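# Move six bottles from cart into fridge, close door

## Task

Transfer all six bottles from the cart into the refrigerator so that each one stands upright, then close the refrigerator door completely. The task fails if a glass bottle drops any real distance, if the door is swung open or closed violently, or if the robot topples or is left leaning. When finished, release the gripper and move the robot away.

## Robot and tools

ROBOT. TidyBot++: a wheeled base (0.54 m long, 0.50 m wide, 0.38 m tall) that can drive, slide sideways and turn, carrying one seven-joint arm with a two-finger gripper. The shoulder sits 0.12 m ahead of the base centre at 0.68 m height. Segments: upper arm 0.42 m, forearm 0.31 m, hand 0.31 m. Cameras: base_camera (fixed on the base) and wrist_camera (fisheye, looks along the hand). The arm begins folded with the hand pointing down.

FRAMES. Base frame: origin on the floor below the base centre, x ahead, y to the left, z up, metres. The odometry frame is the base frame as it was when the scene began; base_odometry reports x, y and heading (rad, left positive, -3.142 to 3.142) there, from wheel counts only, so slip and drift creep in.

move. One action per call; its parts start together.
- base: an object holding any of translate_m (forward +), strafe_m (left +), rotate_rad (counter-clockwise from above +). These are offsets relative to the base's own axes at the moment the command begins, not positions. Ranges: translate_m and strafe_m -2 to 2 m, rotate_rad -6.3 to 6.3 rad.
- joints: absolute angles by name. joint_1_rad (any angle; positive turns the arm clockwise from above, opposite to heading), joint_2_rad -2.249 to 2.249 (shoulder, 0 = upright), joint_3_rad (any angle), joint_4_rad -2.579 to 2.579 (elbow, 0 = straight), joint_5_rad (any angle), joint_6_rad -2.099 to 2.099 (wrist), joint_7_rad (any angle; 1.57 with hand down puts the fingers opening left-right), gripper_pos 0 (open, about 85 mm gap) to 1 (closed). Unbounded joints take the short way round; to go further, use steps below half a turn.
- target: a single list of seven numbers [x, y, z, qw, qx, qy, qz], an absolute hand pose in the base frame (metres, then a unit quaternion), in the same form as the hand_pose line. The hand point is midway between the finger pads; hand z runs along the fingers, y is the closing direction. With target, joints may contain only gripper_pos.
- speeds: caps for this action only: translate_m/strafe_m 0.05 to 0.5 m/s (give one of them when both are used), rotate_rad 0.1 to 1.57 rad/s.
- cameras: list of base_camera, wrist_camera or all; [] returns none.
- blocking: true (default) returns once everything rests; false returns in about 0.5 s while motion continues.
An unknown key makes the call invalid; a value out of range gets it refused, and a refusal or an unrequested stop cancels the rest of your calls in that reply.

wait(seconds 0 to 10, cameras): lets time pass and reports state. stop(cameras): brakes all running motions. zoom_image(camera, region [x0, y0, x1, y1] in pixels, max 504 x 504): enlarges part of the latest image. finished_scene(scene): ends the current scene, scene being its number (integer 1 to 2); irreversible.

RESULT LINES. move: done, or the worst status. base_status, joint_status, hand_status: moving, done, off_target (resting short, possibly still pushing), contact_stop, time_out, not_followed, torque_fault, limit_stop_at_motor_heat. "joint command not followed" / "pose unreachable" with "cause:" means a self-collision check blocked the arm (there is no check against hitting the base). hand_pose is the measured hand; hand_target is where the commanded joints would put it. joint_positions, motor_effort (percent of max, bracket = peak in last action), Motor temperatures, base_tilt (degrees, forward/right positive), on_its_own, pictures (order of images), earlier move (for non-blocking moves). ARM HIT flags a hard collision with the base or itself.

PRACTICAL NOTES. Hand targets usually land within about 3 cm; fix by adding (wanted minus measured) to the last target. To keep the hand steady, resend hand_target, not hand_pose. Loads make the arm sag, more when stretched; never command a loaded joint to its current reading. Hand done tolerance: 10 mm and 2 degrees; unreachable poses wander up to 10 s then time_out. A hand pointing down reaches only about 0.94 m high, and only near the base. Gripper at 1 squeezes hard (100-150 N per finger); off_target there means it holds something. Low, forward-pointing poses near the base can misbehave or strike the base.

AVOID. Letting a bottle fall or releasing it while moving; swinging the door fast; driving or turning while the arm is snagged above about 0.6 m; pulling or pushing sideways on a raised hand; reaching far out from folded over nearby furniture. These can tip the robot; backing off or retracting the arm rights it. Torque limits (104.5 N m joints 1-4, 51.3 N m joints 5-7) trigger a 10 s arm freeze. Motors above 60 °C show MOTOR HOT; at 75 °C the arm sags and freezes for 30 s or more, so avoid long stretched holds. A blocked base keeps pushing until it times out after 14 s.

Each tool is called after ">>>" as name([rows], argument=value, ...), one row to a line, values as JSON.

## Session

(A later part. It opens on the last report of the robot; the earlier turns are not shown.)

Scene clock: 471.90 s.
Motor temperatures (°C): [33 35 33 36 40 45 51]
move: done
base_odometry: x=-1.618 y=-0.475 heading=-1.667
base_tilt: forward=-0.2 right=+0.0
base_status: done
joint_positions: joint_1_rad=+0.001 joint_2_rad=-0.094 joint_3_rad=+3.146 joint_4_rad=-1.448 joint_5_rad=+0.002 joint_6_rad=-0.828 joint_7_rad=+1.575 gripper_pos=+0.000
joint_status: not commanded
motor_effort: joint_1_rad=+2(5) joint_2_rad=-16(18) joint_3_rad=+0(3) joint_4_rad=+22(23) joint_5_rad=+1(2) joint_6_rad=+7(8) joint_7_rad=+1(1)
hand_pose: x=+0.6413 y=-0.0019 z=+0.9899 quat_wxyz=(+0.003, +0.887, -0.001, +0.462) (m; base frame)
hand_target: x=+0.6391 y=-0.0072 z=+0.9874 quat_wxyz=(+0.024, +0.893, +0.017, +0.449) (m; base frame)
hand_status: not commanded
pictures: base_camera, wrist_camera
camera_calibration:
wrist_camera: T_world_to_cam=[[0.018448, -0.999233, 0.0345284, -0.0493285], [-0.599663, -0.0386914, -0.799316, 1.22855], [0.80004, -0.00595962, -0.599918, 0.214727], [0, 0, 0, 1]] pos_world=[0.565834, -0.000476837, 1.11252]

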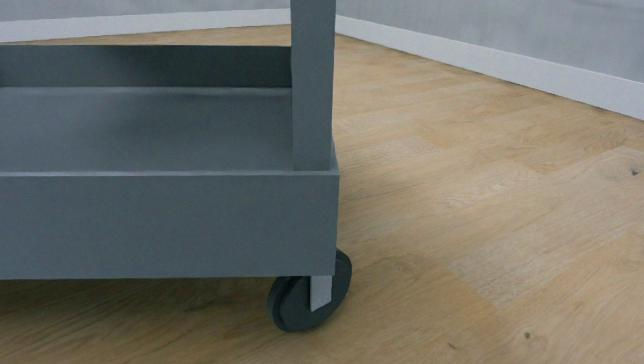

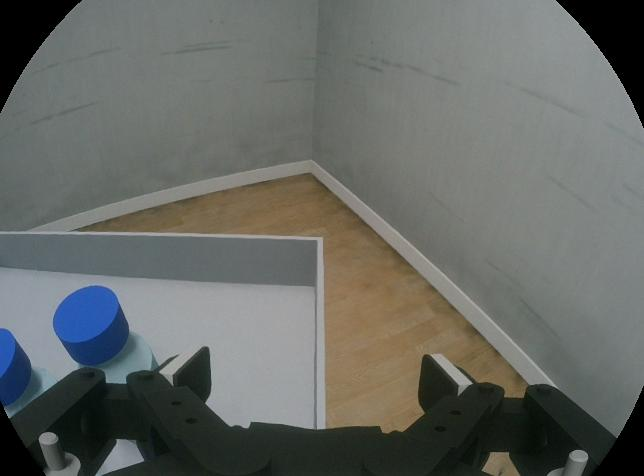

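>>> move(base={"strafe_m": 0.2, "translate_m": -0.15})

>>> zoom_image(camera="wrist_camera", region=[150, 150, 500, 476])

Scene clock: 494.07 s.
Motor temperatures (°C): [33 35 33 36 40 45 51]
move: done
base_odometry: x=-1.404 y=-0.345 heading=-1.667
base_tilt: forward=-0.2 right=+0.0
base_status: done
joint_positions: joint_1_rad=+0.001 joint_2_rad=-0.090 joint_3_rad=+3.141 joint_4_rad=-1.446 joint_5_rad=+0.002 joint_6_rad=-0.831 joint_7_rad=+1.575 gripper_pos=+0.000
joint_status: not commanded
motor_effort: joint_1_rad=+2(4) joint_2_rad=-17(19) joint_3_rad=-1(3) joint_4_rad=+22(23) joint_5_rad=+0(2) joint_6_rad=+7(7) joint_7_rad=+1(1)
hand_pose: x=+0.6424 y=+0.0006 z=+0.9881 quat_wxyz=(+0.002, +0.888, +0.002, +0.460) (m; base frame)
hand_target: x=+0.6391 y=-0.0072 z=+0.9874 quat_wxyz=(+0.024, +0.893, +0.017, +0.449) (m; base frame)
hand_status: not commanded
pictures: base_camera, wrist_camera
camera_calibration:
wrist_camera: T_world_to_cam=[[0.023196, -0.999124, 0.0348448, -0.0501226], [-0.603174, -0.0417822, -0.796514, 1.22737], [0.797272, -0.00254152, -0.603615, 0.218246], [0, 0, 0, 1]] pos_world=[0.567479, 0.00175818, 1.1111]

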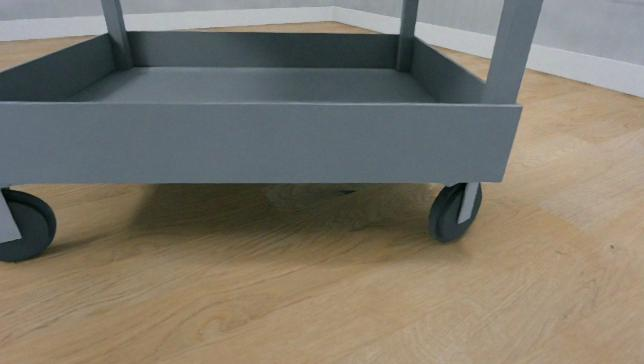

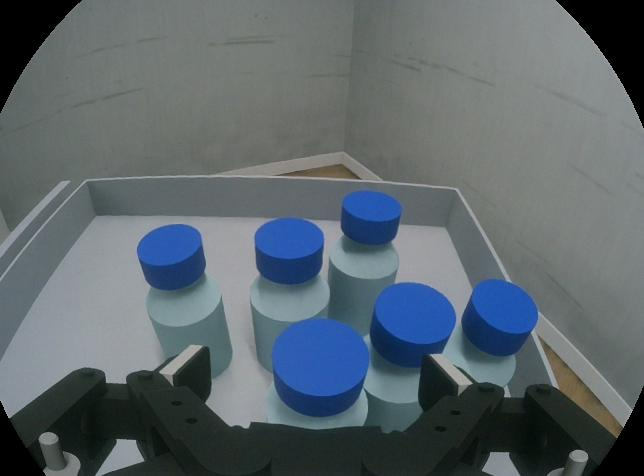

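Scaled by 1.440.

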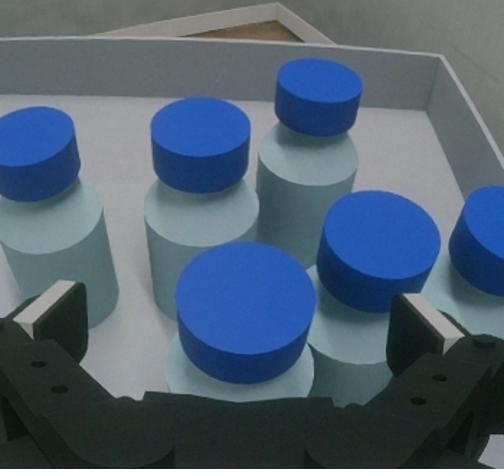

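>>> zoom_image(camera="wrist_camera", region=[140, 320, 240, 440])

>>> zoom_image(camera="wrist_camera", region=[260, 180, 560, 420])

Scaled by 4.200.

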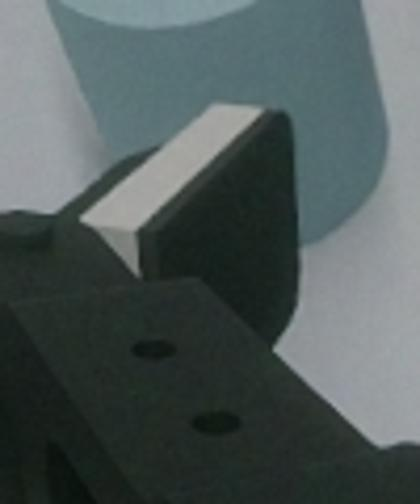

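Scaled by 1.680.

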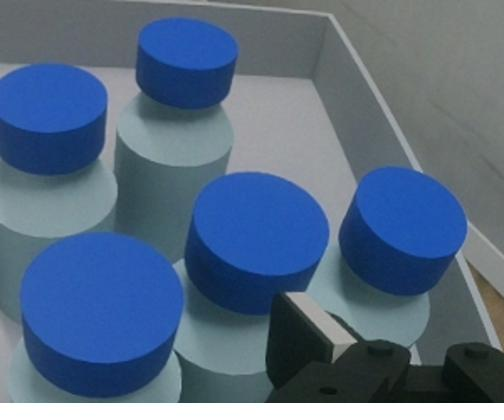

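>>> move(base={"translate_m": 0.036, "strafe_m": 0.236}, joints={"joint_1_rad": 0.42, "gripper_pos": 0.22}, cameras=["wrist_camera"])

Scene clock: 605.10 s.
Motor temperatures (°C): [33 35 33 36 40 45 51]
move: done
base_odometry: x=-1.173 y=-0.404 heading=-1.667
base_tilt: forward=-0.2 right=+0.0
base_status: done
joint_positions: joint_1_rad=+0.402 joint_2_rad=-0.090 joint_3_rad=+3.141 joint_4_rad=-1.446 joint_5_rad=+0.002 joint_6_rad=-0.831 joint_7_rad=+1.575 gripper_pos=+0.220
joint_status: all done
motor_effort: joint_1_rad=+2(3) joint_2_rad=-17(18) joint_3_rad=+0(2) joint_4_rad=+22(23) joint_5_rad=+0(2) joint_6_rad=+6(8) joint_7_rad=+1(1)
hand_pose: x=+0.6011 y=-0.2039 z=+0.9882 quat_wxyz=(+0.093, +0.871, -0.175, +0.450) (m; base frame)
hand_target: x=+0.5910 y=-0.2187 z=+0.9874 quat_wxyz=(+0.117, +0.877, -0.170, +0.434) (m; base frame)
hand_status: not commanded
pictures: wrist_camera
camera_calibration:
wrist_camera: T_world_to_cam=[[-0.368969, -0.928789, 0.0348261, -0.0034433], [-0.571562, 0.197192, -0.796513, 1.22363], [0.732925, -0.313794, -0.603618, 0.225934], [0, 0, 0, 1]] pos_world=[0.532518, -0.173591, 1.11114]

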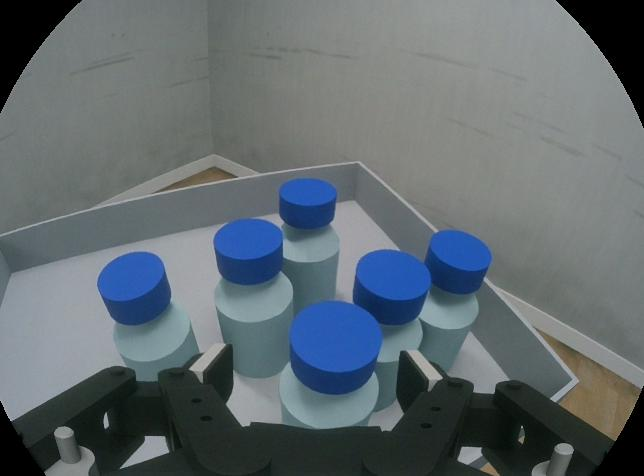

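>>> move(joints={"joint_1_rad": 0.442, "joint_2_rad": 0.0, "joint_4_rad": -1.42, "joint_6_rad": -0.78, "gripper_pos": 0.27}, cameras=["wrist_camera"])

>>> zoom_image(camera="wrist_camera", region=[170, 270, 470, 470])

Scene clock: 626.53 s.
Motor temperatures (°C): [33 35 33 36 40 45 51]
move: done
base_odometry: x=-1.173 y=-0.404 heading=-1.667
base_tilt: forward=-0.3 right=+0.0
base_status: not commanded
joint_positions: joint_1_rad=+0.425 joint_2_rad=-0.004 joint_3_rad=+3.141 joint_4_rad=-1.439 joint_5_rad=+0.002 joint_6_rad=-0.804 joint_7_rad=+1.575 gripper_pos=+0.270
joint_status: all done
motor_effort: joint_1_rad=+2(3) joint_2_rad=-20(22) joint_3_rad=-1(1) joint_4_rad=+22(23) joint_5_rad=+0(1) joint_6_rad=+7(8) joint_7_rad=+1(1)
hand_pose: x=+0.6244 y=-0.2272 z=+0.9520 quat_wxyz=(+0.093, +0.880, -0.188, +0.426) (m; base frame)
hand_target: x=+0.6246 y=-0.2465 z=+0.9667 quat_wxyz=(+0.122, +0.873, -0.177, +0.437) (m; base frame)
hand_status: not commanded
pictures: wrist_camera
camera_calibration:
wrist_camera: T_world_to_cam=[[-0.387873, -0.921104, 0.0334984, -0.00042755], [-0.604785, 0.22691, -0.763379, 1.20869], [0.69555, -0.316353, -0.645082, 0.241944], [0, 0, 0, 1]] pos_world=[0.56255, -0.198119, 1.07878]

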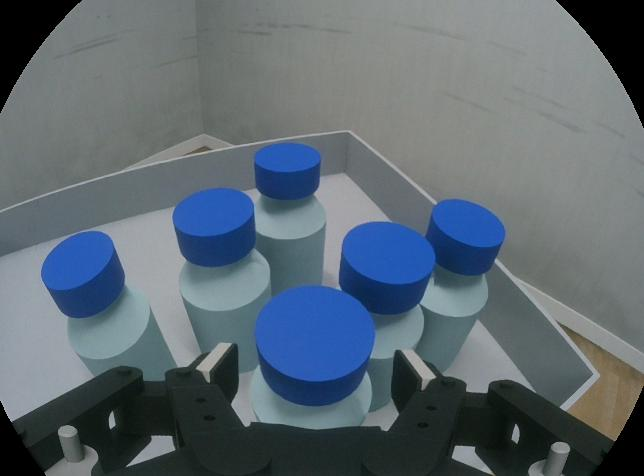

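Scaled by 1.680.

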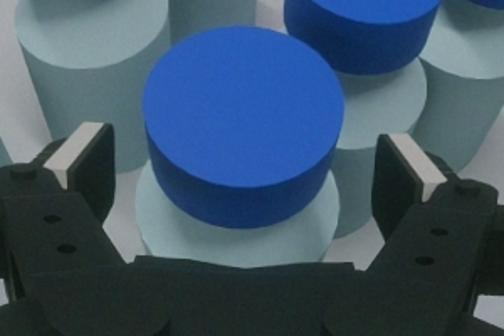

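>>> move(joints={"joint_2_rad": 0.063, "joint_4_rad": -1.42, "joint_6_rad": -0.712}, cameras=["wrist_camera"])

>>> zoom_image(camera="wrist_camera", region=[170, 270, 470, 470])

Scene clock: 634.13 s.
Motor temperatures (°C): [33 35 33 36 40 45 51]
move: done
base_odometry: x=-1.173 y=-0.404 heading=-1.667
base_tilt: forward=-0.2 right=+0.0
base_status: not commanded
joint_positions: joint_1_rad=+0.425 joint_2_rad=+0.056 joint_3_rad=+3.141 joint_4_rad=-1.439 joint_5_rad=+0.002 joint_6_rad=-0.749 joint_7_rad=+1.575 gripper_pos=+0.270
joint_status: all done
motor_effort: joint_1_rad=+2(2) joint_2_rad=-22(24) joint_3_rad=+0(1) joint_4_rad=+22(23) joint_5_rad=+1(1) joint_6_rad=+6(7) joint_7_rad=+1(1)
hand_pose: x=+0.6484 y=-0.2380 z=+0.9316 quat_wxyz=(+0.093, +0.881, -0.188, +0.424) (m; base frame)
hand_target: x=+0.6517 y=-0.2588 z=+0.9475 quat_wxyz=(+0.122, +0.872, -0.176, +0.439) (m; base frame)
hand_status: not commanded
pictures: wrist_camera
camera_calibration:
wrist_camera: T_world_to_cam=[[-0.387647, -0.921204, 0.0333725, -0.000457651], [-0.608076, 0.228337, -0.760332, 1.20974], [0.692801, -0.315034, -0.648676, 0.214058], [0, 0, 0, 1]] pos_world=[0.587135, -0.209213, 1.05867]

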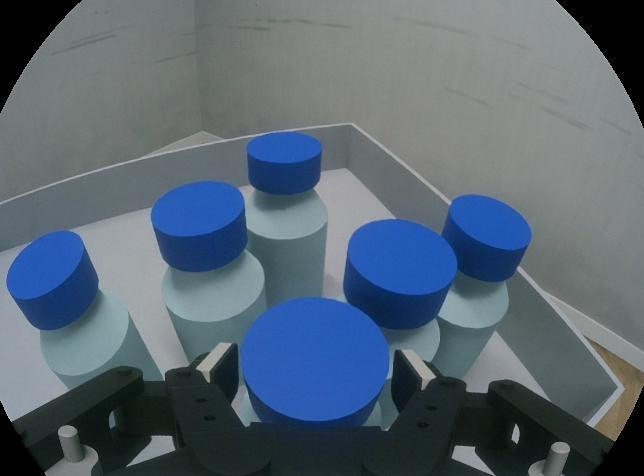

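Scaled by 1.680.

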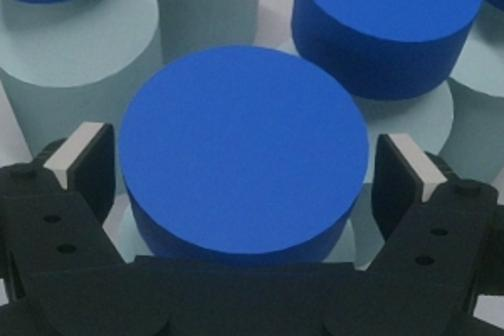

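>>> move(joints={"gripper_pos": 0.56}, cameras=[])

>>> move(joints={"joint_2_rad": 0.07, "joint_4_rad": -1.113, "joint_6_rad": -0.991}, cameras=["wrist_camera"])

Scene clock: 645.77 s.
Motor temperatures (°C): [33 35 33 36 40 45 51]
move: off_target
base_odometry: x=-1.173 y=-0.404 heading=-1.667
base_tilt: forward=-0.2 right=+0.0
base_status: not commanded
joint_positions: joint_1_rad=+0.425 joint_2_rad=+0.056 joint_3_rad=+3.141 joint_4_rad=-1.438 joint_5_rad=+0.002 joint_6_rad=-0.749 joint_7_rad=+1.575 gripper_pos=+0.432
joint_status: gripper_pos off_target (ended at +0.432, target +0.560)
motor_effort: joint_1_rad=+3(4) joint_2_rad=-21(22) joint_3_rad=+0(2) joint_4_rad=+22(24) joint_5_rad=+2(2) joint_6_rad=+6(8) joint_7_rad=+1(1)
hand_pose: x=+0.6485 y=-0.2380 z=+0.9321 quat_wxyz=(+0.093, +0.881, -0.188, +0.424) (m; base frame)
hand_target: x=+0.6517 y=-0.2588 z=+0.9475 quat_wxyz=(+0.122, +0.872, -0.176, +0.439) (m; base frame)
hand_status: not commanded
pictures: none
No camera images: "cameras" was empty.

Scene clock: 647.43 s.
Motor temperatures (°C): [33 35 33 36 40 45 51]
move: off_target
base_odometry: x=-1.173 y=-0.404 heading=-1.667
base_tilt: forward=-0.2 right=+0.0
base_status: not commanded
joint_positions: joint_1_rad=+0.426 joint_2_rad=+0.084 joint_3_rad=+3.141 joint_4_rad=-1.154 joint_5_rad=+0.002 joint_6_rad=-0.966 joint_7_rad=+1.575 gripper_pos=+0.432
joint_status: joint_4_rad off_target (ended at -1.154, target -1.113); the others done
motor_effort: joint_1_rad=+2(4) joint_2_rad=-26(28) joint_3_rad=+0(2) joint_4_rad=+25(28) joint_5_rad=+1(2) joint_6_rad=+9(12) joint_7_rad=+1(2)
hand_pose: x=+0.6505 y=-0.2398 z=+1.0197 quat_wxyz=(+0.097, +0.872, -0.187, +0.441) (m; base frame)
hand_target: x=+0.6369 y=-0.2539 z=+1.0439 quat_wxyz=(+0.126, +0.867, -0.180, +0.448) (m; base frame)
hand_status: not commanded
pictures: wrist_camera
camera_calibration:
wrist_camera: T_world_to_cam=[[-0.390156, -0.920111, 0.0342767, -0.00317736], [-0.579471, 0.216444, -0.785726, 1.28282], [0.715536, -0.326418, -0.617624, 0.219968], [0, 0, 0, 1]] pos_world=[0.584723, -0.20878, 1.14391]

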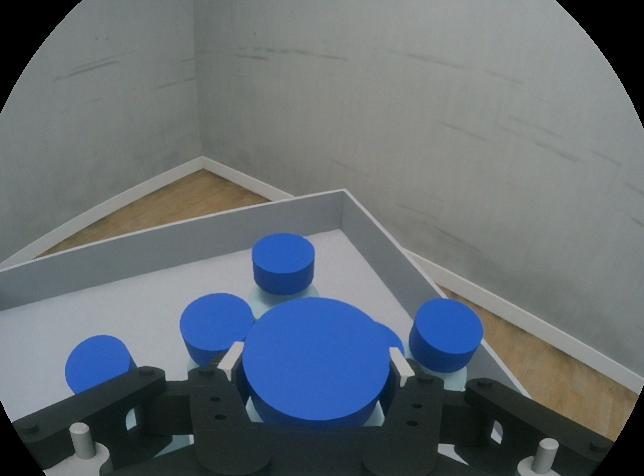

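>>> move(base={"translate_m": -0.1425, "strafe_m": 0.9136, "rotate_rad": 0.491}, joints={"joint_1_rad": 0.0, "joint_2_rad": 0.11, "joint_4_rad": -0.735, "joint_6_rad": -1.315})

Scene clock: 714.23 s.
Motor temperatures (°C): [33 36 33 36 40 45 51]
move: done
base_odometry: x=-0.250 y=-0.349 heading=-1.175
base_tilt: forward=-0.3 right=-0.1
base_status: done
joint_positions: joint_1_rad=+0.005 joint_2_rad=+0.124 joint_3_rad=+3.143 joint_4_rad=-0.773 joint_5_rad=+0.007 joint_6_rad=-1.291 joint_7_rad=+1.575 gripper_pos=+0.432
joint_status: all done
motor_effort: joint_1_rad=+2(9) joint_2_rad=-25(31) joint_3_rad=+0(6) joint_4_rad=+22(26) joint_5_rad=+1(4) joint_6_rad=+9(10) joint_7_rad=+1(1)
hand_pose: x=+0.6707 y=-0.0041 z=+1.1156 quat_wxyz=(+0.006, +0.888, -0.002, +0.459) (m; base frame)
hand_target: x=+0.6590 y=-0.0094 z=+1.1358 quat_wxyz=(+0.024, +0.882, +0.009, +0.471) (m; base frame)
hand_status: not commanded
pictures: base_camera, wrist_camera
camera_calibration:
wrist_camera: T_world_to_cam=[[0.0137217, -0.999164, 0.0384982, -0.0576693], [-0.604289, -0.0389617, -0.795812, 1.3457], [0.796647, -0.0123441, -0.604319, 0.273767], [0, 0, 0, 1]] pos_world=[0.595885, -0.00181103, 1.23858]

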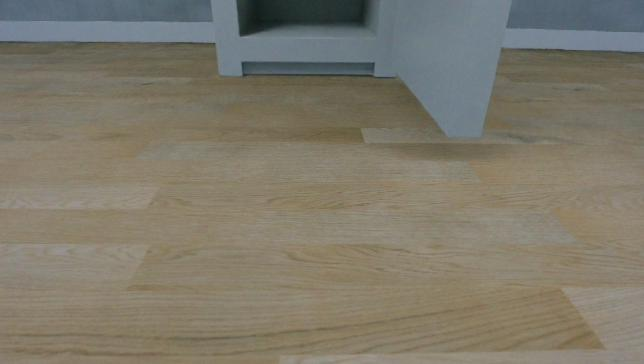

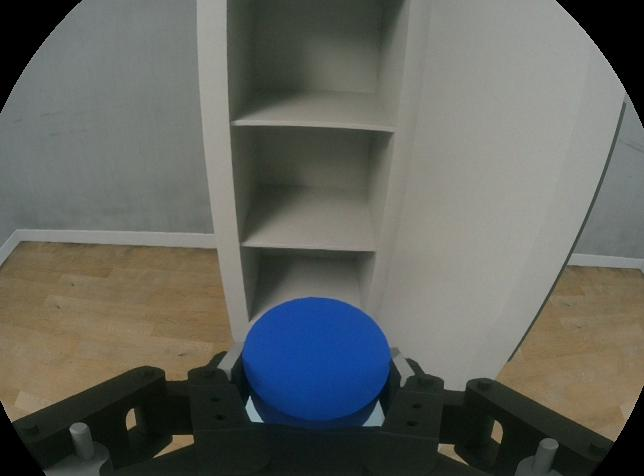

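>>> move(base={"translate_m": 0.7, "strafe_m": 0.065}, joints={"joint_1_rad": 0.0})

Scene clock: 729.90 s.
Motor temperatures (°C): [33 36 33 36 40 45 51]
move: done
base_odometry: x=+0.080 y=-0.970 heading=-1.174
base_tilt: forward=-0.2 right=+0.0
base_status: done
joint_positions: joint_1_rad=+0.005 joint_2_rad=+0.133 joint_3_rad=+3.143 joint_4_rad=-0.771 joint_5_rad=+0.007 joint_6_rad=-1.295 joint_7_rad=+1.575 gripper_pos=+0.432
joint_status: all done
motor_effort: joint_1_rad=+2(3) joint_2_rad=-25(28) joint_3_rad=-1(1) joint_4_rad=+22(23) joint_5_rad=+1(2) joint_6_rad=+9(10) joint_7_rad=+1(1)
hand_pose: x=+0.6734 y=-0.0041 z=+1.1105 quat_wxyz=(+0.006, +0.891, -0.002, +0.454) (m; base frame)
hand_target: x=+0.6590 y=-0.0094 z=+1.1358 quat_wxyz=(+0.024, +0.882, +0.009, +0.471) (m; base frame)
hand_status: not commanded
pictures: base_camera, wrist_camera
camera_calibration:
wrist_camera: T_world_to_cam=[[0.0141411, -0.999168, 0.038252, -0.0575373], [-0.613481, -0.0388789, -0.788752, 1.34167], [0.789583, -0.012313, -0.61352, 0.28354], [0, 0, 0, 1]] pos_world=[0.600023, -0.00183559, 1.2344]

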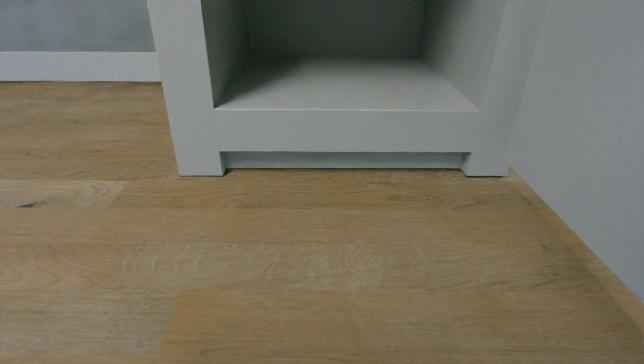

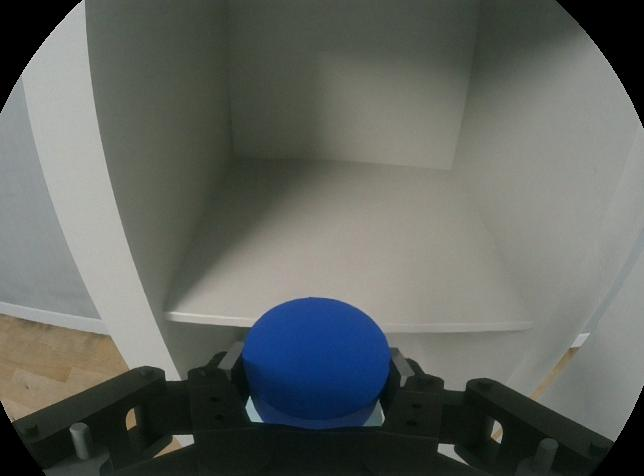

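>>> move(joints={"joint_1_rad": 0.343}, cameras=[])

>>> move(base={"translate_m": 0.4}, speeds={"translate_m": 0.35}, joints={"joint_1_rad": 0.343})

Scene clock: 782.73 s.
Motor temperatures (°C): [33 36 33 36 40 45 51]
move: done
base_odometry: x=+0.080 y=-0.970 heading=-1.174
base_tilt: forward=-0.2 right=+0.1
base_status: not commanded
joint_positions: joint_1_rad=+0.330 joint_2_rad=+0.133 joint_3_rad=+3.144 joint_4_rad=-0.771 joint_5_rad=+0.007 joint_6_rad=-1.295 joint_7_rad=+1.575 gripper_pos=+0.432
joint_status: all done
motor_effort: joint_1_rad=+2(5) joint_2_rad=-25(26) joint_3_rad=-1(2) joint_4_rad=+22(23) joint_5_rad=+0(2) joint_6_rad=+9(10) joint_7_rad=+1(1)
hand_pose: x=+0.6430 y=-0.1811 z=+1.1105 quat_wxyz=(+0.079, +0.879, -0.146, +0.447) (m; base frame)
hand_target: x=+0.6244 y=-0.1905 z=+1.1358 quat_wxyz=(+0.104, +0.870, -0.142, +0.460) (m; base frame)
hand_status: not commanded
pictures: none
No camera images: "cameras" was empty.

Scene clock: 784.90 s.
Motor temperatures (°C): [33 36 33 36 40 45 51]
move: done
base_odometry: x=+0.235 y=-1.339 heading=-1.174
base_tilt: forward=-0.2 right=+0.0
base_status: done
joint_positions: joint_1_rad=+0.330 joint_2_rad=+0.133 joint_3_rad=+3.144 joint_4_rad=-0.770 joint_5_rad=+0.007 joint_6_rad=-1.297 joint_7_rad=+1.575 gripper_pos=+0.432
joint_status: all done
motor_effort: joint_1_rad=+2(3) joint_2_rad=-25(28) joint_3_rad=+0(1) joint_4_rad=+22(23) joint_5_rad=+1(2) joint_6_rad=+9(10) joint_7_rad=+1(1)
hand_pose: x=+0.6430 y=-0.1814 z=+1.1102 quat_wxyz=(+0.079, +0.879, -0.146, +0.447) (m; base frame)
hand_target: x=+0.6244 y=-0.1905 z=+1.1358 quat_wxyz=(+0.104, +0.870, -0.142, +0.460) (m; base frame)
hand_status: not commanded
pictures: base_camera, wrist_camera
camera_calibration:
wrist_camera: T_world_to_cam=[[-0.306572, -0.951073, 0.0383898, -0.0194645], [-0.594587, 0.159855, -0.78798, 1.33887], [0.74329, -0.264399, -0.614503, 0.290285], [0, 0, 0, 1]] pos_world=[0.574342, -0.155786, 1.23413]

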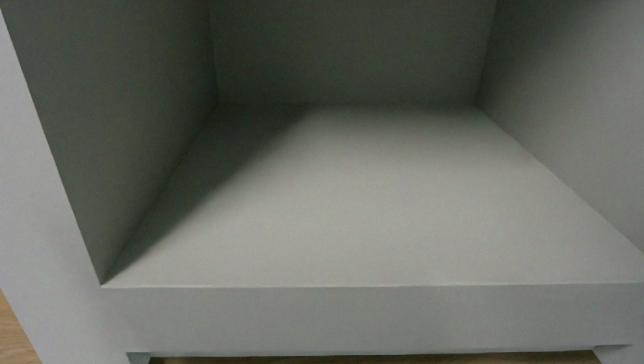

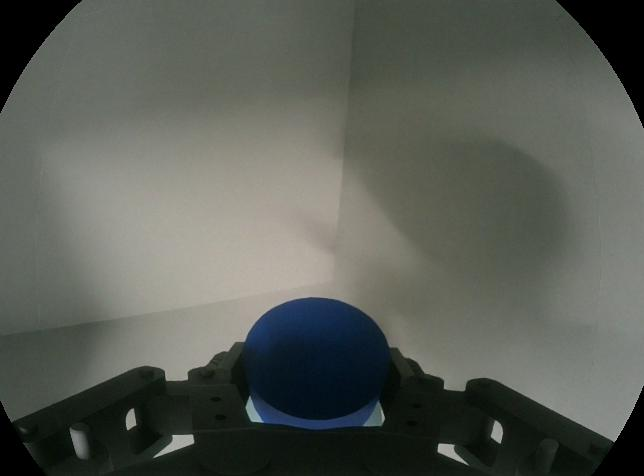

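>>> move(joints={"joint_2_rad": 0.118, "joint_4_rad": -0.85, "joint_6_rad": -1.17}, cameras=[])

>>> move(joints={"joint_2_rad": 0.12, "joint_4_rad": -0.88, "joint_6_rad": -1.145}, cameras=["wrist_camera"])

Scene clock: 792.43 s.
Motor temperatures (°C): [33 36 33 36 40 45 51]
move: done
base_odometry: x=+0.235 y=-1.339 heading=-1.174
base_tilt: forward=-0.2 right=+0.1
base_status: not commanded
joint_positions: joint_1_rad=+0.330 joint_2_rad=+0.137 joint_3_rad=+3.144 joint_4_rad=-0.866 joint_5_rad=+0.007 joint_6_rad=-1.224 joint_7_rad=+1.575 gripper_pos=+0.432
joint_status: all done
motor_effort: joint_1_rad=+2(2) joint_2_rad=-26(28) joint_3_rad=+0(2) joint_4_rad=+23(25) joint_5_rad=+0(2) joint_6_rad=+8(11) joint_7_rad=+1(1)
hand_pose: x=+0.6569 y=-0.1862 z=+1.0774 quat_wxyz=(+0.077, +0.885, -0.147, +0.434) (m; base frame)
hand_target: x=+0.6537 y=-0.2004 z=+1.1108 quat_wxyz=(+0.106, +0.866, -0.139, +0.469) (m; base frame)
hand_status: not commanded
pictures: none
No camera images: "cameras" was empty.

Scene clock: 793.10 s.
Motor temperatures (°C): [33 36 33 36 40 45 51]
move: done
base_odometry: x=+0.235 y=-1.339 heading=-1.174
base_tilt: forward=-0.2 right=+0.0
base_status: not commanded
joint_positions: joint_1_rad=+0.330 joint_2_rad=+0.138 joint_3_rad=+3.144 joint_4_rad=-0.894 joint_5_rad=+0.007 joint_6_rad=-1.200 joint_7_rad=+1.575 gripper_pos=+0.432
joint_status: all done
motor_effort: joint_1_rad=+2(2) joint_2_rad=-26(28) joint_3_rad=+0(1) joint_4_rad=+23(24) joint_5_rad=+0(2) joint_6_rad=+9(10) joint_7_rad=+1(1)
hand_pose: x=+0.6610 y=-0.1876 z=+1.0683 quat_wxyz=(+0.077, +0.886, -0.147, +0.432) (m; base frame)
hand_target: x=+0.6587 y=-0.2021 z=+1.1004 quat_wxyz=(+0.106, +0.867, -0.139, +0.466) (m; base frame)
hand_status: not commanded
pictures: wrist_camera
camera_calibration:
wrist_camera: T_world_to_cam=[[-0.304894, -0.951625, 0.0380648, -0.0190594], [-0.61878, 0.167553, -0.767487, 1.31313], [0.723982, -0.257556, -0.639933, 0.290771], [0, 0, 0, 1]] pos_world=[0.596212, -0.163266, 1.19461]

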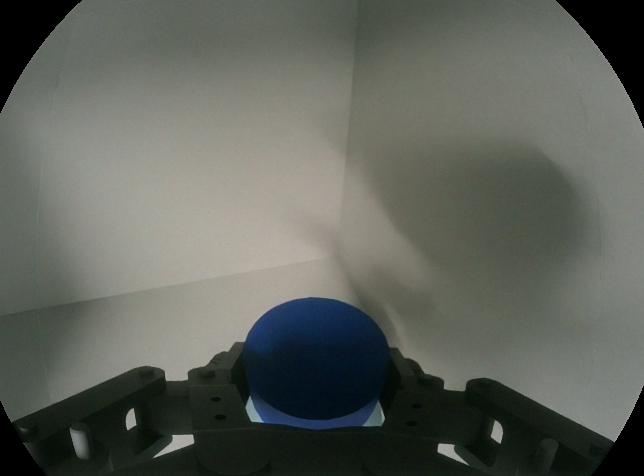

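>>> move(joints={"joint_2_rad": 0.121, "joint_4_rad": -0.895, "joint_6_rad": -1.14}, cameras=[])

>>> move(joints={"joint_2_rad": 0.122, "joint_4_rad": -0.91, "joint_6_rad": -1.132}, cameras=["wrist_camera"])

Scene clock: 800.03 s.
Motor temperatures (°C): [33 36 33 36 40 45 51]
move: done
base_odometry: x=+0.235 y=-1.339 heading=-1.174
base_tilt: forward=-0.2 right=+0.0
base_status: not commanded
joint_positions: joint_1_rad=+0.330 joint_2_rad=+0.138 joint_3_rad=+3.144 joint_4_rad=-0.908 joint_5_rad=+0.007 joint_6_rad=-1.195 joint_7_rad=+1.575 gripper_pos=+0.432
joint_status: all done
motor_effort: joint_1_rad=+2(2) joint_2_rad=-27(27) joint_3_rad=+0(1) joint_4_rad=+24(24) joint_5_rad=+1(1) joint_6_rad=+8(9) joint_7_rad=+1(1)
hand_pose: x=+0.6614 y=-0.1877 z=+1.0626 quat_wxyz=(+0.076, +0.888, -0.147, +0.428) (m; base frame)
hand_target: x=+0.6598 y=-0.2025 z=+1.0933 quat_wxyz=(+0.105, +0.870, -0.139, +0.462) (m; base frame)
hand_status: not commanded
pictures: none
No camera images: "cameras" was empty.

Scene clock: 800.57 s.
Motor temperatures (°C): [33 36 33 36 40 45 51]
move: done
base_odometry: x=+0.235 y=-1.339 heading=-1.174
base_tilt: forward=-0.2 right=-0.1
base_status: not commanded
joint_positions: joint_1_rad=+0.330 joint_2_rad=+0.138 joint_3_rad=+3.144 joint_4_rad=-0.914 joint_5_rad=+0.007 joint_6_rad=-1.184 joint_7_rad=+1.575 gripper_pos=+0.432
joint_status: all done
motor_effort: joint_1_rad=+2(2) joint_2_rad=-25(26) joint_3_rad=+0(1) joint_4_rad=+23(23) joint_5_rad=+1(1) joint_6_rad=+8(9) joint_7_rad=+1(1)
hand_pose: x=+0.6631 y=-0.1883 z=+1.0626 quat_wxyz=(+0.077, +0.887, -0.147, +0.431) (m; base frame)
hand_target: x=+0.6614 y=-0.2030 z=+1.0868 quat_wxyz=(+0.104, +0.872, -0.139, +0.458) (m; base frame)
hand_status: not commanded
pictures: wrist_camera
camera_calibration:
wrist_camera: T_world_to_cam=[[-0.304709, -0.951685, 0.038057, -0.0190058], [-0.620767, 0.168134, -0.765754, 1.30971], [0.722358, -0.256956, -0.642007, 0.288774], [0, 0, 0, 1]] pos_world=[0.598638, -0.164093, 1.18904]

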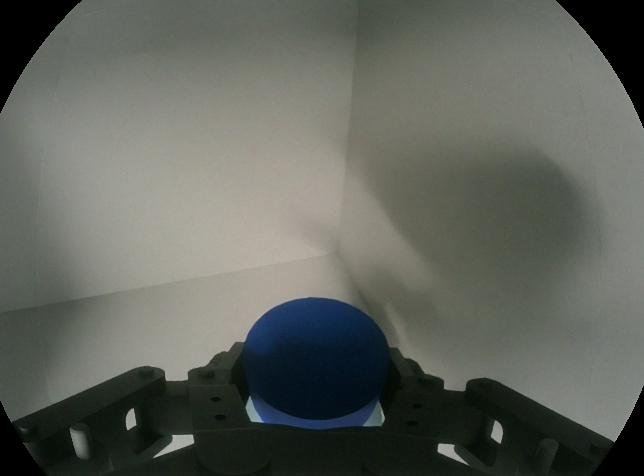

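>>> move(joints={"gripper_pos": 0.33}, cameras=[])

>>> move(joints={"gripper_pos": 0.12}, cameras=[])

>>> move(base={"translate_m": -0.14, "strafe_m": 0.048}, speeds={"translate_m": 0.15}, cameras=["wrist_camera"])

Scene clock: 816.63 s.
Motor temperatures (°C): [33 36 33 36 40 45 51]
move: done
base_odometry: x=+0.235 y=-1.339 heading=-1.174
base_tilt: forward=-0.3 right=+0.1
base_status: not commanded
joint_positions: joint_1_rad=+0.330 joint_2_rad=+0.135 joint_3_rad=+3.144 joint_4_rad=-0.914 joint_5_rad=+0.007 joint_6_rad=-1.170 joint_7_rad=+1.575 gripper_pos=+0.330
joint_status: all done
motor_effort: joint_1_rad=+2(2) joint_2_rad=-23(25) joint_3_rad=-1(1) joint_4_rad=+20(23) joint_5_rad=+1(2) joint_6_rad=+7(9) joint_7_rad=+1(1)
hand_pose: x=+0.6648 y=-0.1889 z=+1.0673 quat_wxyz=(+0.078, +0.883, -0.147, +0.438) (m; base frame)
hand_target: x=+0.6614 y=-0.2030 z=+1.0868 quat_wxyz=(+0.104, +0.872, -0.139, +0.458) (m; base frame)
hand_status: not commanded
pictures: none
No camera images: "cameras" was empty.

Scene clock: 817.27 s.
Motor temperatures (°C): [33 36 33 36 40 45 51]
move: done
base_odometry: x=+0.235 y=-1.339 heading=-1.174
base_tilt: forward=-0.3 right=+0.0
base_status: not commanded
joint_positions: joint_1_rad=+0.330 joint_2_rad=+0.135 joint_3_rad=+3.144 joint_4_rad=-0.914 joint_5_rad=+0.007 joint_6_rad=-1.170 joint_7_rad=+1.575 gripper_pos=+0.120
joint_status: all done
motor_effort: joint_1_rad=+2(2) joint_2_rad=-23(23) joint_3_rad=+0(1) joint_4_rad=+20(21) joint_5_rad=+1(1) joint_6_rad=+6(7) joint_7_rad=+1(1)
hand_pose: x=+0.6648 y=-0.1889 z=+1.0673 quat_wxyz=(+0.078, +0.883, -0.147, +0.438) (m; base frame)
hand_target: x=+0.6614 y=-0.2030 z=+1.0868 quat_wxyz=(+0.104, +0.872, -0.139, +0.458) (m; base frame)
hand_status: not commanded
pictures: none
No camera images: "cameras" was empty.

Scene clock: 818.93 s.
Motor temperatures (°C): [33 36 33 36 40 45 51]
move: done
base_odometry: x=+0.225 y=-1.191 heading=-1.174
base_tilt: forward=-0.3 right=+0.1
base_status: done
joint_positions: joint_1_rad=+0.331 joint_2_rad=+0.126 joint_3_rad=+3.144 joint_4_rad=-0.914 joint_5_rad=+0.007 joint_6_rad=-1.169 joint_7_rad=+1.575 gripper_pos=+0.120
joint_status: not commanded
motor_effort: joint_1_rad=+2(4) joint_2_rad=-23(27) joint_3_rad=+1(2) joint_4_rad=+20(21) joint_5_rad=+1(2) joint_6_rad=+6(8) joint_7_rad=+1(1)
hand_pose: x=+0.6613 y=-0.1883 z=+1.0726 quat_wxyz=(+0.079, +0.881, -0.147, +0.442) (m; base frame)
hand_target: x=+0.6614 y=-0.2030 z=+1.0868 quat_wxyz=(+0.104, +0.872, -0.139, +0.458) (m; base frame)
hand_status: not commanded
pictures: wrist_camera
camera_calibration:
wrist_camera: T_world_to_cam=[[-0.306516, -0.951081, 0.0386419, -0.0192459], [-0.601602, 0.162106, -0.782174, 1.32015], [0.737647, -0.262996, -0.62186, 0.26363], [0, 0, 0, 1]] pos_world=[0.593843, -0.162976, 1.19728]

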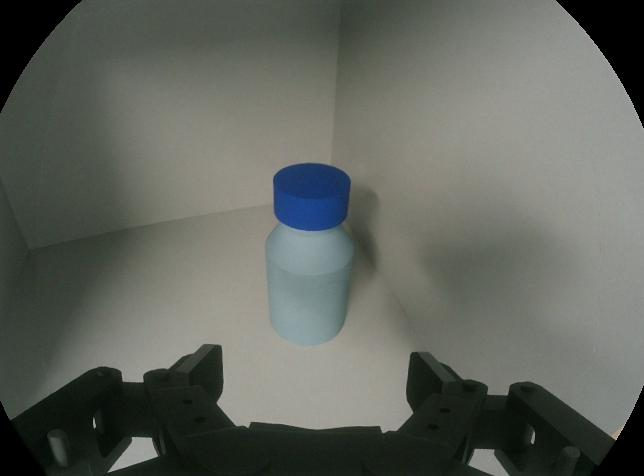

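>>> move(base={"translate_m": -0.75}, joints={"joint_1_rad": 0.0, "joint_2_rad": -0.5, "joint_4_rad": -1.9, "joint_6_rad": -0.5, "gripper_pos": 0.1}, cameras=["wrist_camera"])

Scene clock: 865.70 s.
Motor temperatures (°C): [33 36 33 36 40 45 51]
move: done
base_odometry: x=-0.064 y=-0.499 heading=-1.174
base_tilt: forward=-0.2 right=+0.0
base_status: done
joint_positions: joint_1_rad=+0.019 joint_2_rad=-0.495 joint_3_rad=+3.144 joint_4_rad=-1.893 joint_5_rad=+0.007 joint_6_rad=-0.542 joint_7_rad=+1.575 gripper_pos=+0.100
joint_status: all done
motor_effort: joint_1_rad=+2(5) joint_2_rad=-4(27) joint_3_rad=+1(1) joint_4_rad=+23(24) joint_5_rad=+0(1) joint_6_rad=+7(9) joint_7_rad=+1(1)
hand_pose: x=+0.5191 y=-0.0085 z=+0.9934 quat_wxyz=(+0.010, +0.825, -0.006, +0.565) (m; base frame)
hand_target: x=+0.5216 y=-0.0041 z=+1.0039 quat_wxyz=(+0.024, +0.813, +0.019, +0.581) (m; base frame)
hand_status: not commanded
pictures: wrist_camera
camera_calibration:
wrist_camera: T_world_to_cam=[[-0.00689554, -0.999027, 0.0435535, -0.0496366], [-0.392497, -0.0373553, -0.918995, 1.16914], [0.919728, -0.0234316, -0.391857, 0.0455939], [0, 0, 0, 1]] pos_world=[0.416605, -0.00484664, 1.09446]

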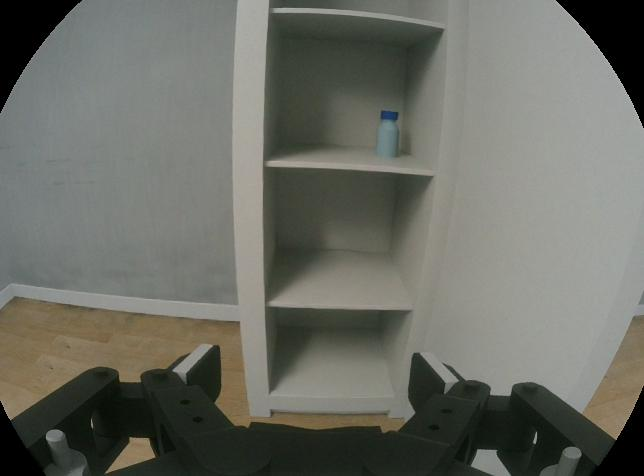

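>>> move(base={"translate_m": -0.674, "strafe_m": -1.234, "rotate_rad": -0.493}, joints={"joint_1_rad": -0.005, "joint_2_rad": -0.085, "joint_4_rad": -1.425, "joint_6_rad": -0.87, "gripper_pos": 0.2}, cameras=["wrist_camera"])

Scene clock: 878.57 s.
Motor temperatures (°C): [33 36 33 36 40 45 51]
move: done
base_odometry: x=-1.463 y=-0.354 heading=-1.668
base_tilt: forward=-0.2 right=+0.1
base_status: done
joint_positions: joint_1_rad=+0.003 joint_2_rad=-0.095 joint_3_rad=+3.141 joint_4_rad=-1.449 joint_5_rad=+0.007 joint_6_rad=-0.828 joint_7_rad=+1.575 gripper_pos=+0.200
joint_status: all done
motor_effort: joint_1_rad=+2(4) joint_2_rad=-16(18) joint_3_rad=+1(3) joint_4_rad=+22(24) joint_5_rad=+1(2) joint_6_rad=+7(9) joint_7_rad=+1(1)
hand_pose: x=+0.6412 y=-0.0013 z=+0.9898 quat_wxyz=(+0.005, +0.887, +0.002, +0.462) (m; base frame)
hand_target: x=+0.6391 y=-0.0046 z=+0.9874 quat_wxyz=(+0.023, +0.893, +0.019, +0.449) (m; base frame)
hand_status: not commanded
pictures: wrist_camera
camera_calibration:
wrist_camera: T_world_to_cam=[[0.0204298, -0.998996, 0.0398776, -0.0552874], [-0.599439, -0.044161, -0.799202, 1.22818], [0.80016, -0.00757662, -0.599739, 0.214497], [0, 0, 0, 1]] pos_world=[0.565715, 0.000630811, 1.11241]

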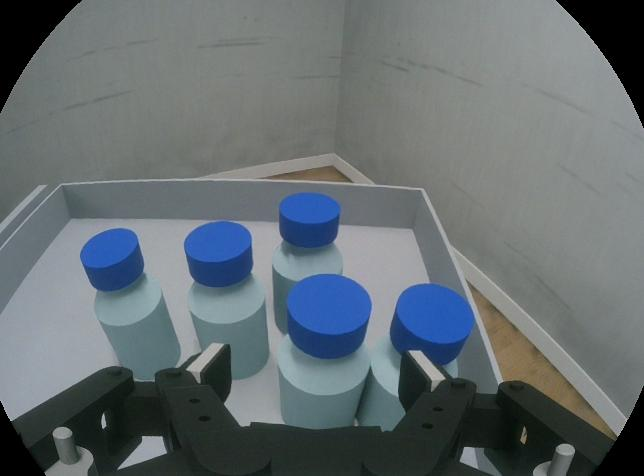

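>>> move(base={"translate_m": 0.026, "strafe_m": -0.0095}, joints={"joint_2_rad": -0.03, "joint_4_rad": -1.42, "joint_6_rad": -0.81, "gripper_pos": 0.37}, cameras=["wrist_camera"])

>>> zoom_image(camera="wrist_camera", region=[200, 250, 480, 450])

Scene clock: 922.90 s.
Motor temperatures (°C): [33 36 33 36 40 45 51]
move: done
base_odometry: x=-1.475 y=-0.379 heading=-1.668
base_tilt: forward=-0.4 right=+0.0
base_status: done
joint_positions: joint_1_rad=+0.003 joint_2_rad=-0.027 joint_3_rad=+3.141 joint_4_rad=-1.436 joint_5_rad=+0.007 joint_6_rad=-0.818 joint_7_rad=+1.575 gripper_pos=+0.370
joint_status: all done
motor_effort: joint_1_rad=+2(3) joint_2_rad=-19(23) joint_3_rad=-1(1) joint_4_rad=+22(24) joint_5_rad=+1(1) joint_6_rad=+7(8) joint_7_rad=+1(1)
hand_pose: x=+0.6644 y=-0.0014 z=+0.9633 quat_wxyz=(+0.005, +0.897, +0.002, +0.442) (m; base frame)
hand_target: x=+0.6673 y=-0.0040 z=+0.9758 quat_wxyz=(+0.022, +0.891, +0.020, +0.453) (m; base frame)
hand_status: not commanded
pictures: wrist_camera
camera_calibration:
wrist_camera: T_world_to_cam=[[0.0221122, -0.999003, 0.0387721, -0.0548932], [-0.634624, -0.0439921, -0.771568, 1.21768], [0.772505, -0.00754463, -0.634964, 0.23236], [0, 0, 0, 1]] pos_world=[0.594482, 0.000482741, 1.08919]

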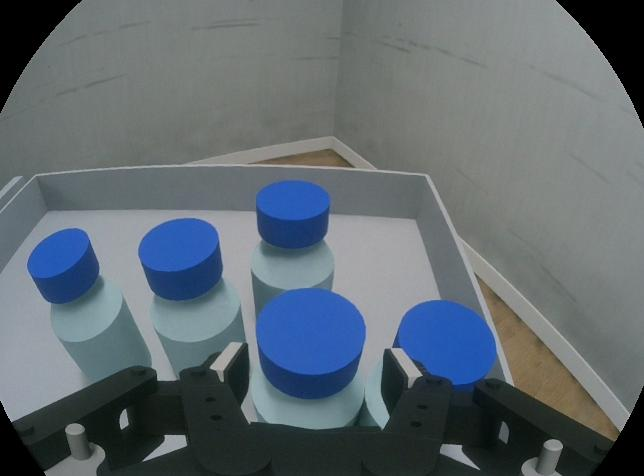

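Scaled by 1.800.

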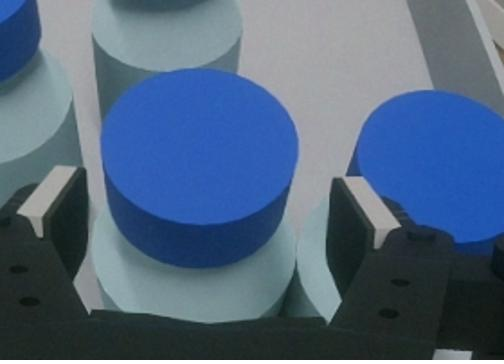

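>>> move(base={"strafe_m": 0.004}, cameras=["wrist_camera"])

>>> zoom_image(camera="wrist_camera", region=[200, 250, 480, 450])

Scene clock: 947.57 s.
Motor temperatures (°C): [33 36 33 36 40 45 51]
move: done
base_odometry: x=-1.472 y=-0.379 heading=-1.669
base_tilt: forward=-0.3 right=+0.0
base_status: done
joint_positions: joint_1_rad=+0.002 joint_2_rad=-0.027 joint_3_rad=+3.141 joint_4_rad=-1.436 joint_5_rad=+0.007 joint_6_rad=-0.818 joint_7_rad=+1.575 gripper_pos=+0.370
joint_status: not commanded
motor_effort: joint_1_rad=+2(6) joint_2_rad=-19(20) joint_3_rad=+0(3) joint_4_rad=+22(23) joint_5_rad=+1(2) joint_6_rad=+7(7) joint_7_rad=+1(1)
hand_pose: x=+0.6644 y=-0.0011 z=+0.9633 quat_wxyz=(+0.004, +0.897, +0.002, +0.442) (m; base frame)
hand_target: x=+0.6673 y=-0.0040 z=+0.9758 quat_wxyz=(+0.022, +0.891, +0.020, +0.453) (m; base frame)
hand_status: not commanded
pictures: wrist_camera
camera_calibration:
wrist_camera: T_world_to_cam=[[0.0227875, -0.998988, 0.0387705, -0.0549724], [-0.634594, -0.0444198, -0.771568, 1.21767], [0.77251, -0.00702143, -0.634964, 0.232358], [0, 0, 0, 1]] pos_world=[0.594482, 0.000803482, 1.08919]

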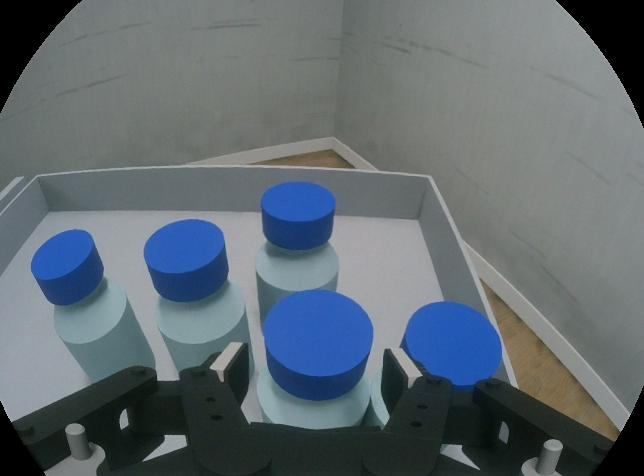

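Scaled by 1.800.

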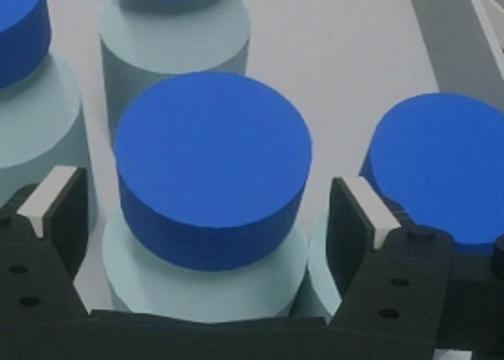

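>>> move(joints={"joint_2_rad": 0.063, "joint_4_rad": -1.42, "joint_6_rad": -0.712}, cameras=["wrist_camera"])

>>> zoom_image(camera="wrist_camera", region=[200, 250, 480, 450])

Scene clock: 955.97 s.
Motor temperatures (°C): [33 36 33 36 40 45 51]
move: done
base_odometry: x=-1.472 y=-0.379 heading=-1.669
base_tilt: forward=-0.2 right=+0.1
base_status: not commanded
joint_positions: joint_1_rad=+0.002 joint_2_rad=+0.057 joint_3_rad=+3.141 joint_4_rad=-1.436 joint_5_rad=+0.007 joint_6_rad=-0.750 joint_7_rad=+1.575 gripper_pos=+0.370
joint_status: all done
motor_effort: joint_1_rad=+1(2) joint_2_rad=-22(24) joint_3_rad=-1(2) joint_4_rad=+22(23) joint_5_rad=+0(1) joint_6_rad=+6(7) joint_7_rad=+1(1)
hand_pose: x=+0.6998 y=-0.0012 z=+0.9324 quat_wxyz=(+0.004, +0.901, +0.002, +0.434) (m; base frame)
hand_target: x=+0.7113 y=-0.0031 z=+0.9475 quat_wxyz=(+0.022, +0.890, +0.022, +0.456) (m; base frame)
hand_status: not commanded
pictures: wrist_camera
camera_calibration:
wrist_camera: T_world_to_cam=[[0.0236494, -0.998984, 0.0383551, -0.0549021], [-0.647569, -0.0445367, -0.760704, 1.21518], [0.76164, -0.00684737, -0.647965, 0.205055], [0, 0, 0, 1]] pos_world=[0.632031, 0.000677758, 1.05936]

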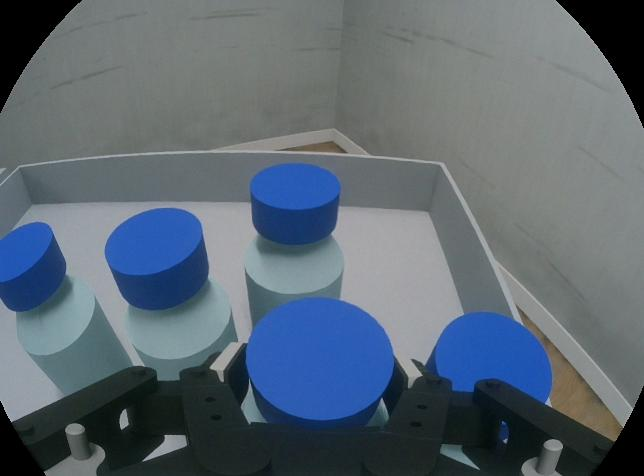

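Scaled by 1.800.

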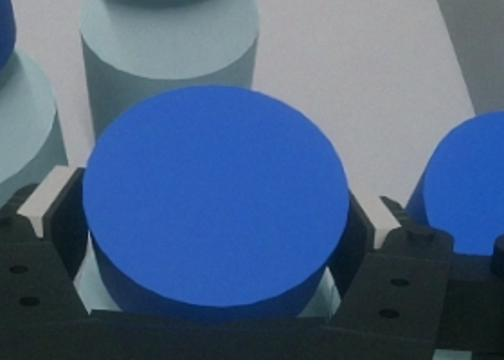

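>>> move(joints={"gripper_pos": 0.56}, cameras=[])

>>> move(joints={"joint_2_rad": 0.1, "joint_4_rad": -0.735, "joint_6_rad": -1.315}, cameras=["wrist_camera"])

>>> move(base={"translate_m": -0.1487, "strafe_m": 1.2133, "rotate_rad": 0.493}, cameras=[])

>>> move(base={"translate_m": 0.7, "strafe_m": 0.05})

Scene clock: 982.97 s.
Motor temperatures (°C): [33 36 33 36 40 45 51]
move: off_target
base_odometry: x=-1.472 y=-0.379 heading=-1.669
base_tilt: forward=-0.3 right=+0.0
base_status: not commanded
joint_positions: joint_1_rad=+0.002 joint_2_rad=+0.057 joint_3_rad=+3.141 joint_4_rad=-1.436 joint_5_rad=+0.007 joint_6_rad=-0.749 joint_7_rad=+1.575 gripper_pos=+0.433
joint_status: gripper_pos off_target (ended at +0.433, target +0.560)
motor_effort: joint_1_rad=+2(2) joint_2_rad=-21(22) joint_3_rad=-1(2) joint_4_rad=+22(23) joint_5_rad=+1(1) joint_6_rad=+7(8) joint_7_rad=+1(1)
hand_pose: x=+0.7001 y=-0.0011 z=+0.9330 quat_wxyz=(+0.004, +0.900, +0.002, +0.435) (m; base frame)
hand_target: x=+0.7113 y=-0.0031 z=+0.9475 quat_wxyz=(+0.022, +0.890, +0.022, +0.456) (m; base frame)
hand_status: not commanded
pictures: none
No camera images: "cameras" was empty.

Scene clock: 985.23 s.
Motor temperatures (°C): [33 36 33 36 40 45 51]
move: off_target
base_odometry: x=-1.472 y=-0.379 heading=-1.669
base_tilt: forward=-0.2 right=+0.0
base_status: not commanded
joint_positions: joint_1_rad=+0.002 joint_2_rad=+0.104 joint_3_rad=+3.141 joint_4_rad=-0.775 joint_5_rad=+0.007 joint_6_rad=-1.291 joint_7_rad=+1.575 gripper_pos=+0.433
joint_status: joint_4_rad off_target (ended at -0.775, target -0.735); the others done
motor_effort: joint_1_rad=+2(2) joint_2_rad=-24(29) joint_3_rad=+2(2) joint_4_rad=+22(28) joint_5_rad=+1(2) joint_6_rad=+10(11) joint_7_rad=+1(1)
hand_pose: x=+0.6619 y=-0.0016 z=+1.1251 quat_wxyz=(+0.005, +0.884, +0.000, +0.467) (m; base frame)
hand_target: x=+0.6545 y=-0.0067 z=+1.1412 quat_wxyz=(+0.023, +0.879, +0.011, +0.475) (m; base frame)
hand_status: not commanded
pictures: wrist_camera
camera_calibration:
wrist_camera: T_world_to_cam=[[0.0176332, -0.999098, 0.0386377, -0.0582112], [-0.590457, -0.0415911, -0.805996, 1.35038], [0.806876, -0.00860164, -0.590658, 0.26437], [0, 0, 0, 1]] pos_world=[0.585057, 0.000279199, 1.24681]

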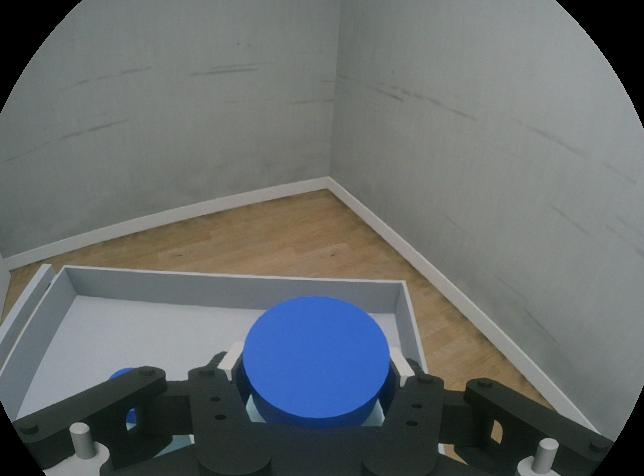

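Scene clock: 989.17 s.
Motor temperatures (°C): [33 36 33 36 40 45 51]
move: done
base_odometry: x=-0.249 y=-0.350 heading=-1.175
base_tilt: forward=-0.2 right=+0.0
base_status: done
joint_positions: joint_1_rad=-0.005 joint_2_rad=+0.111 joint_3_rad=+3.142 joint_4_rad=-0.775 joint_5_rad=+0.007 joint_6_rad=-1.294 joint_7_rad=+1.575 gripper_pos=+0.433
joint_status: not commanded
motor_effort: joint_1_rad=+2(5) joint_2_rad=-24(26) joint_3_rad=+0(5) joint_4_rad=+23(23) joint_5_rad=+0(3) joint_6_rad=+9(11) joint_7_rad=+1(1)
hand_pose: x=+0.6646 y=+0.0013 z=+1.1206 quat_wxyz=(+0.004, +0.887, +0.003, +0.462) (m; base frame)
hand_target: x=+0.6545 y=-0.0067 z=+1.1412 quat_wxyz=(+0.023, +0.879, +0.011, +0.475) (m; base frame)
hand_status: not commanded
pictures: none
No camera images: "cameras" was empty.

Scene clock: 991.80 s.
Motor temperatures (°C): [33 36 33 36 40 45 51]
move: done
base_odometry: x=+0.067 y=-0.976 heading=-1.174
base_tilt: forward=-0.2 right=+0.0
base_status: done
joint_positions: joint_1_rad=-0.005 joint_2_rad=+0.124 joint_3_rad=+3.142 joint_4_rad=-0.773 joint_5_rad=+0.007 joint_6_rad=-1.297 joint_7_rad=+1.575 gripper_pos=+0.433
joint_status: not commanded
motor_effort: joint_1_rad=+2(3) joint_2_rad=-25(28) joint_3_rad=+0(1) joint_4_rad=+22(24) joint_5_rad=+1(2) joint_6_rad=+9(11) joint_7_rad=+1(1)
hand_pose: x=+0.6693 y=+0.0013 z=+1.1140 quat_wxyz=(+0.004, +0.890, +0.003, +0.456) (m; base frame)
hand_target: x=+0.6545 y=-0.0067 z=+1.1412 quat_wxyz=(+0.023, +0.879, +0.011, +0.475) (m; base frame)
hand_status: not commanded
pictures: base_camera, wrist_camera
camera_calibration:
wrist_camera: T_world_to_cam=[[0.0237554, -0.998963, 0.0388454, -0.0592785], [-0.609102, -0.0452741, -0.791799, 1.34255], [0.792736, -0.00485132, -0.609545, 0.282403], [0, 0, 0, 1]] pos_world=[0.595288, 0.00293591, 1.23747]

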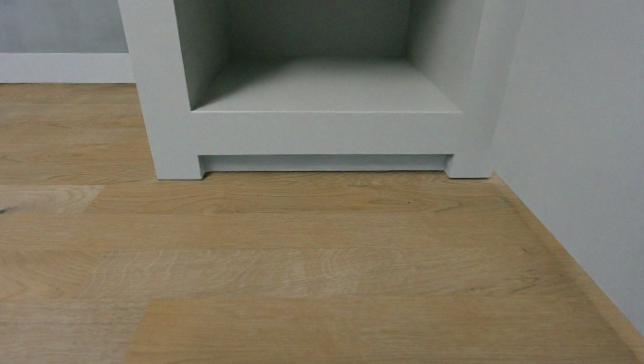

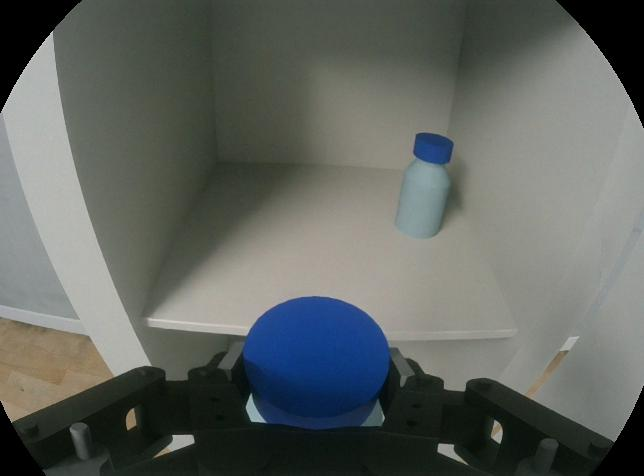

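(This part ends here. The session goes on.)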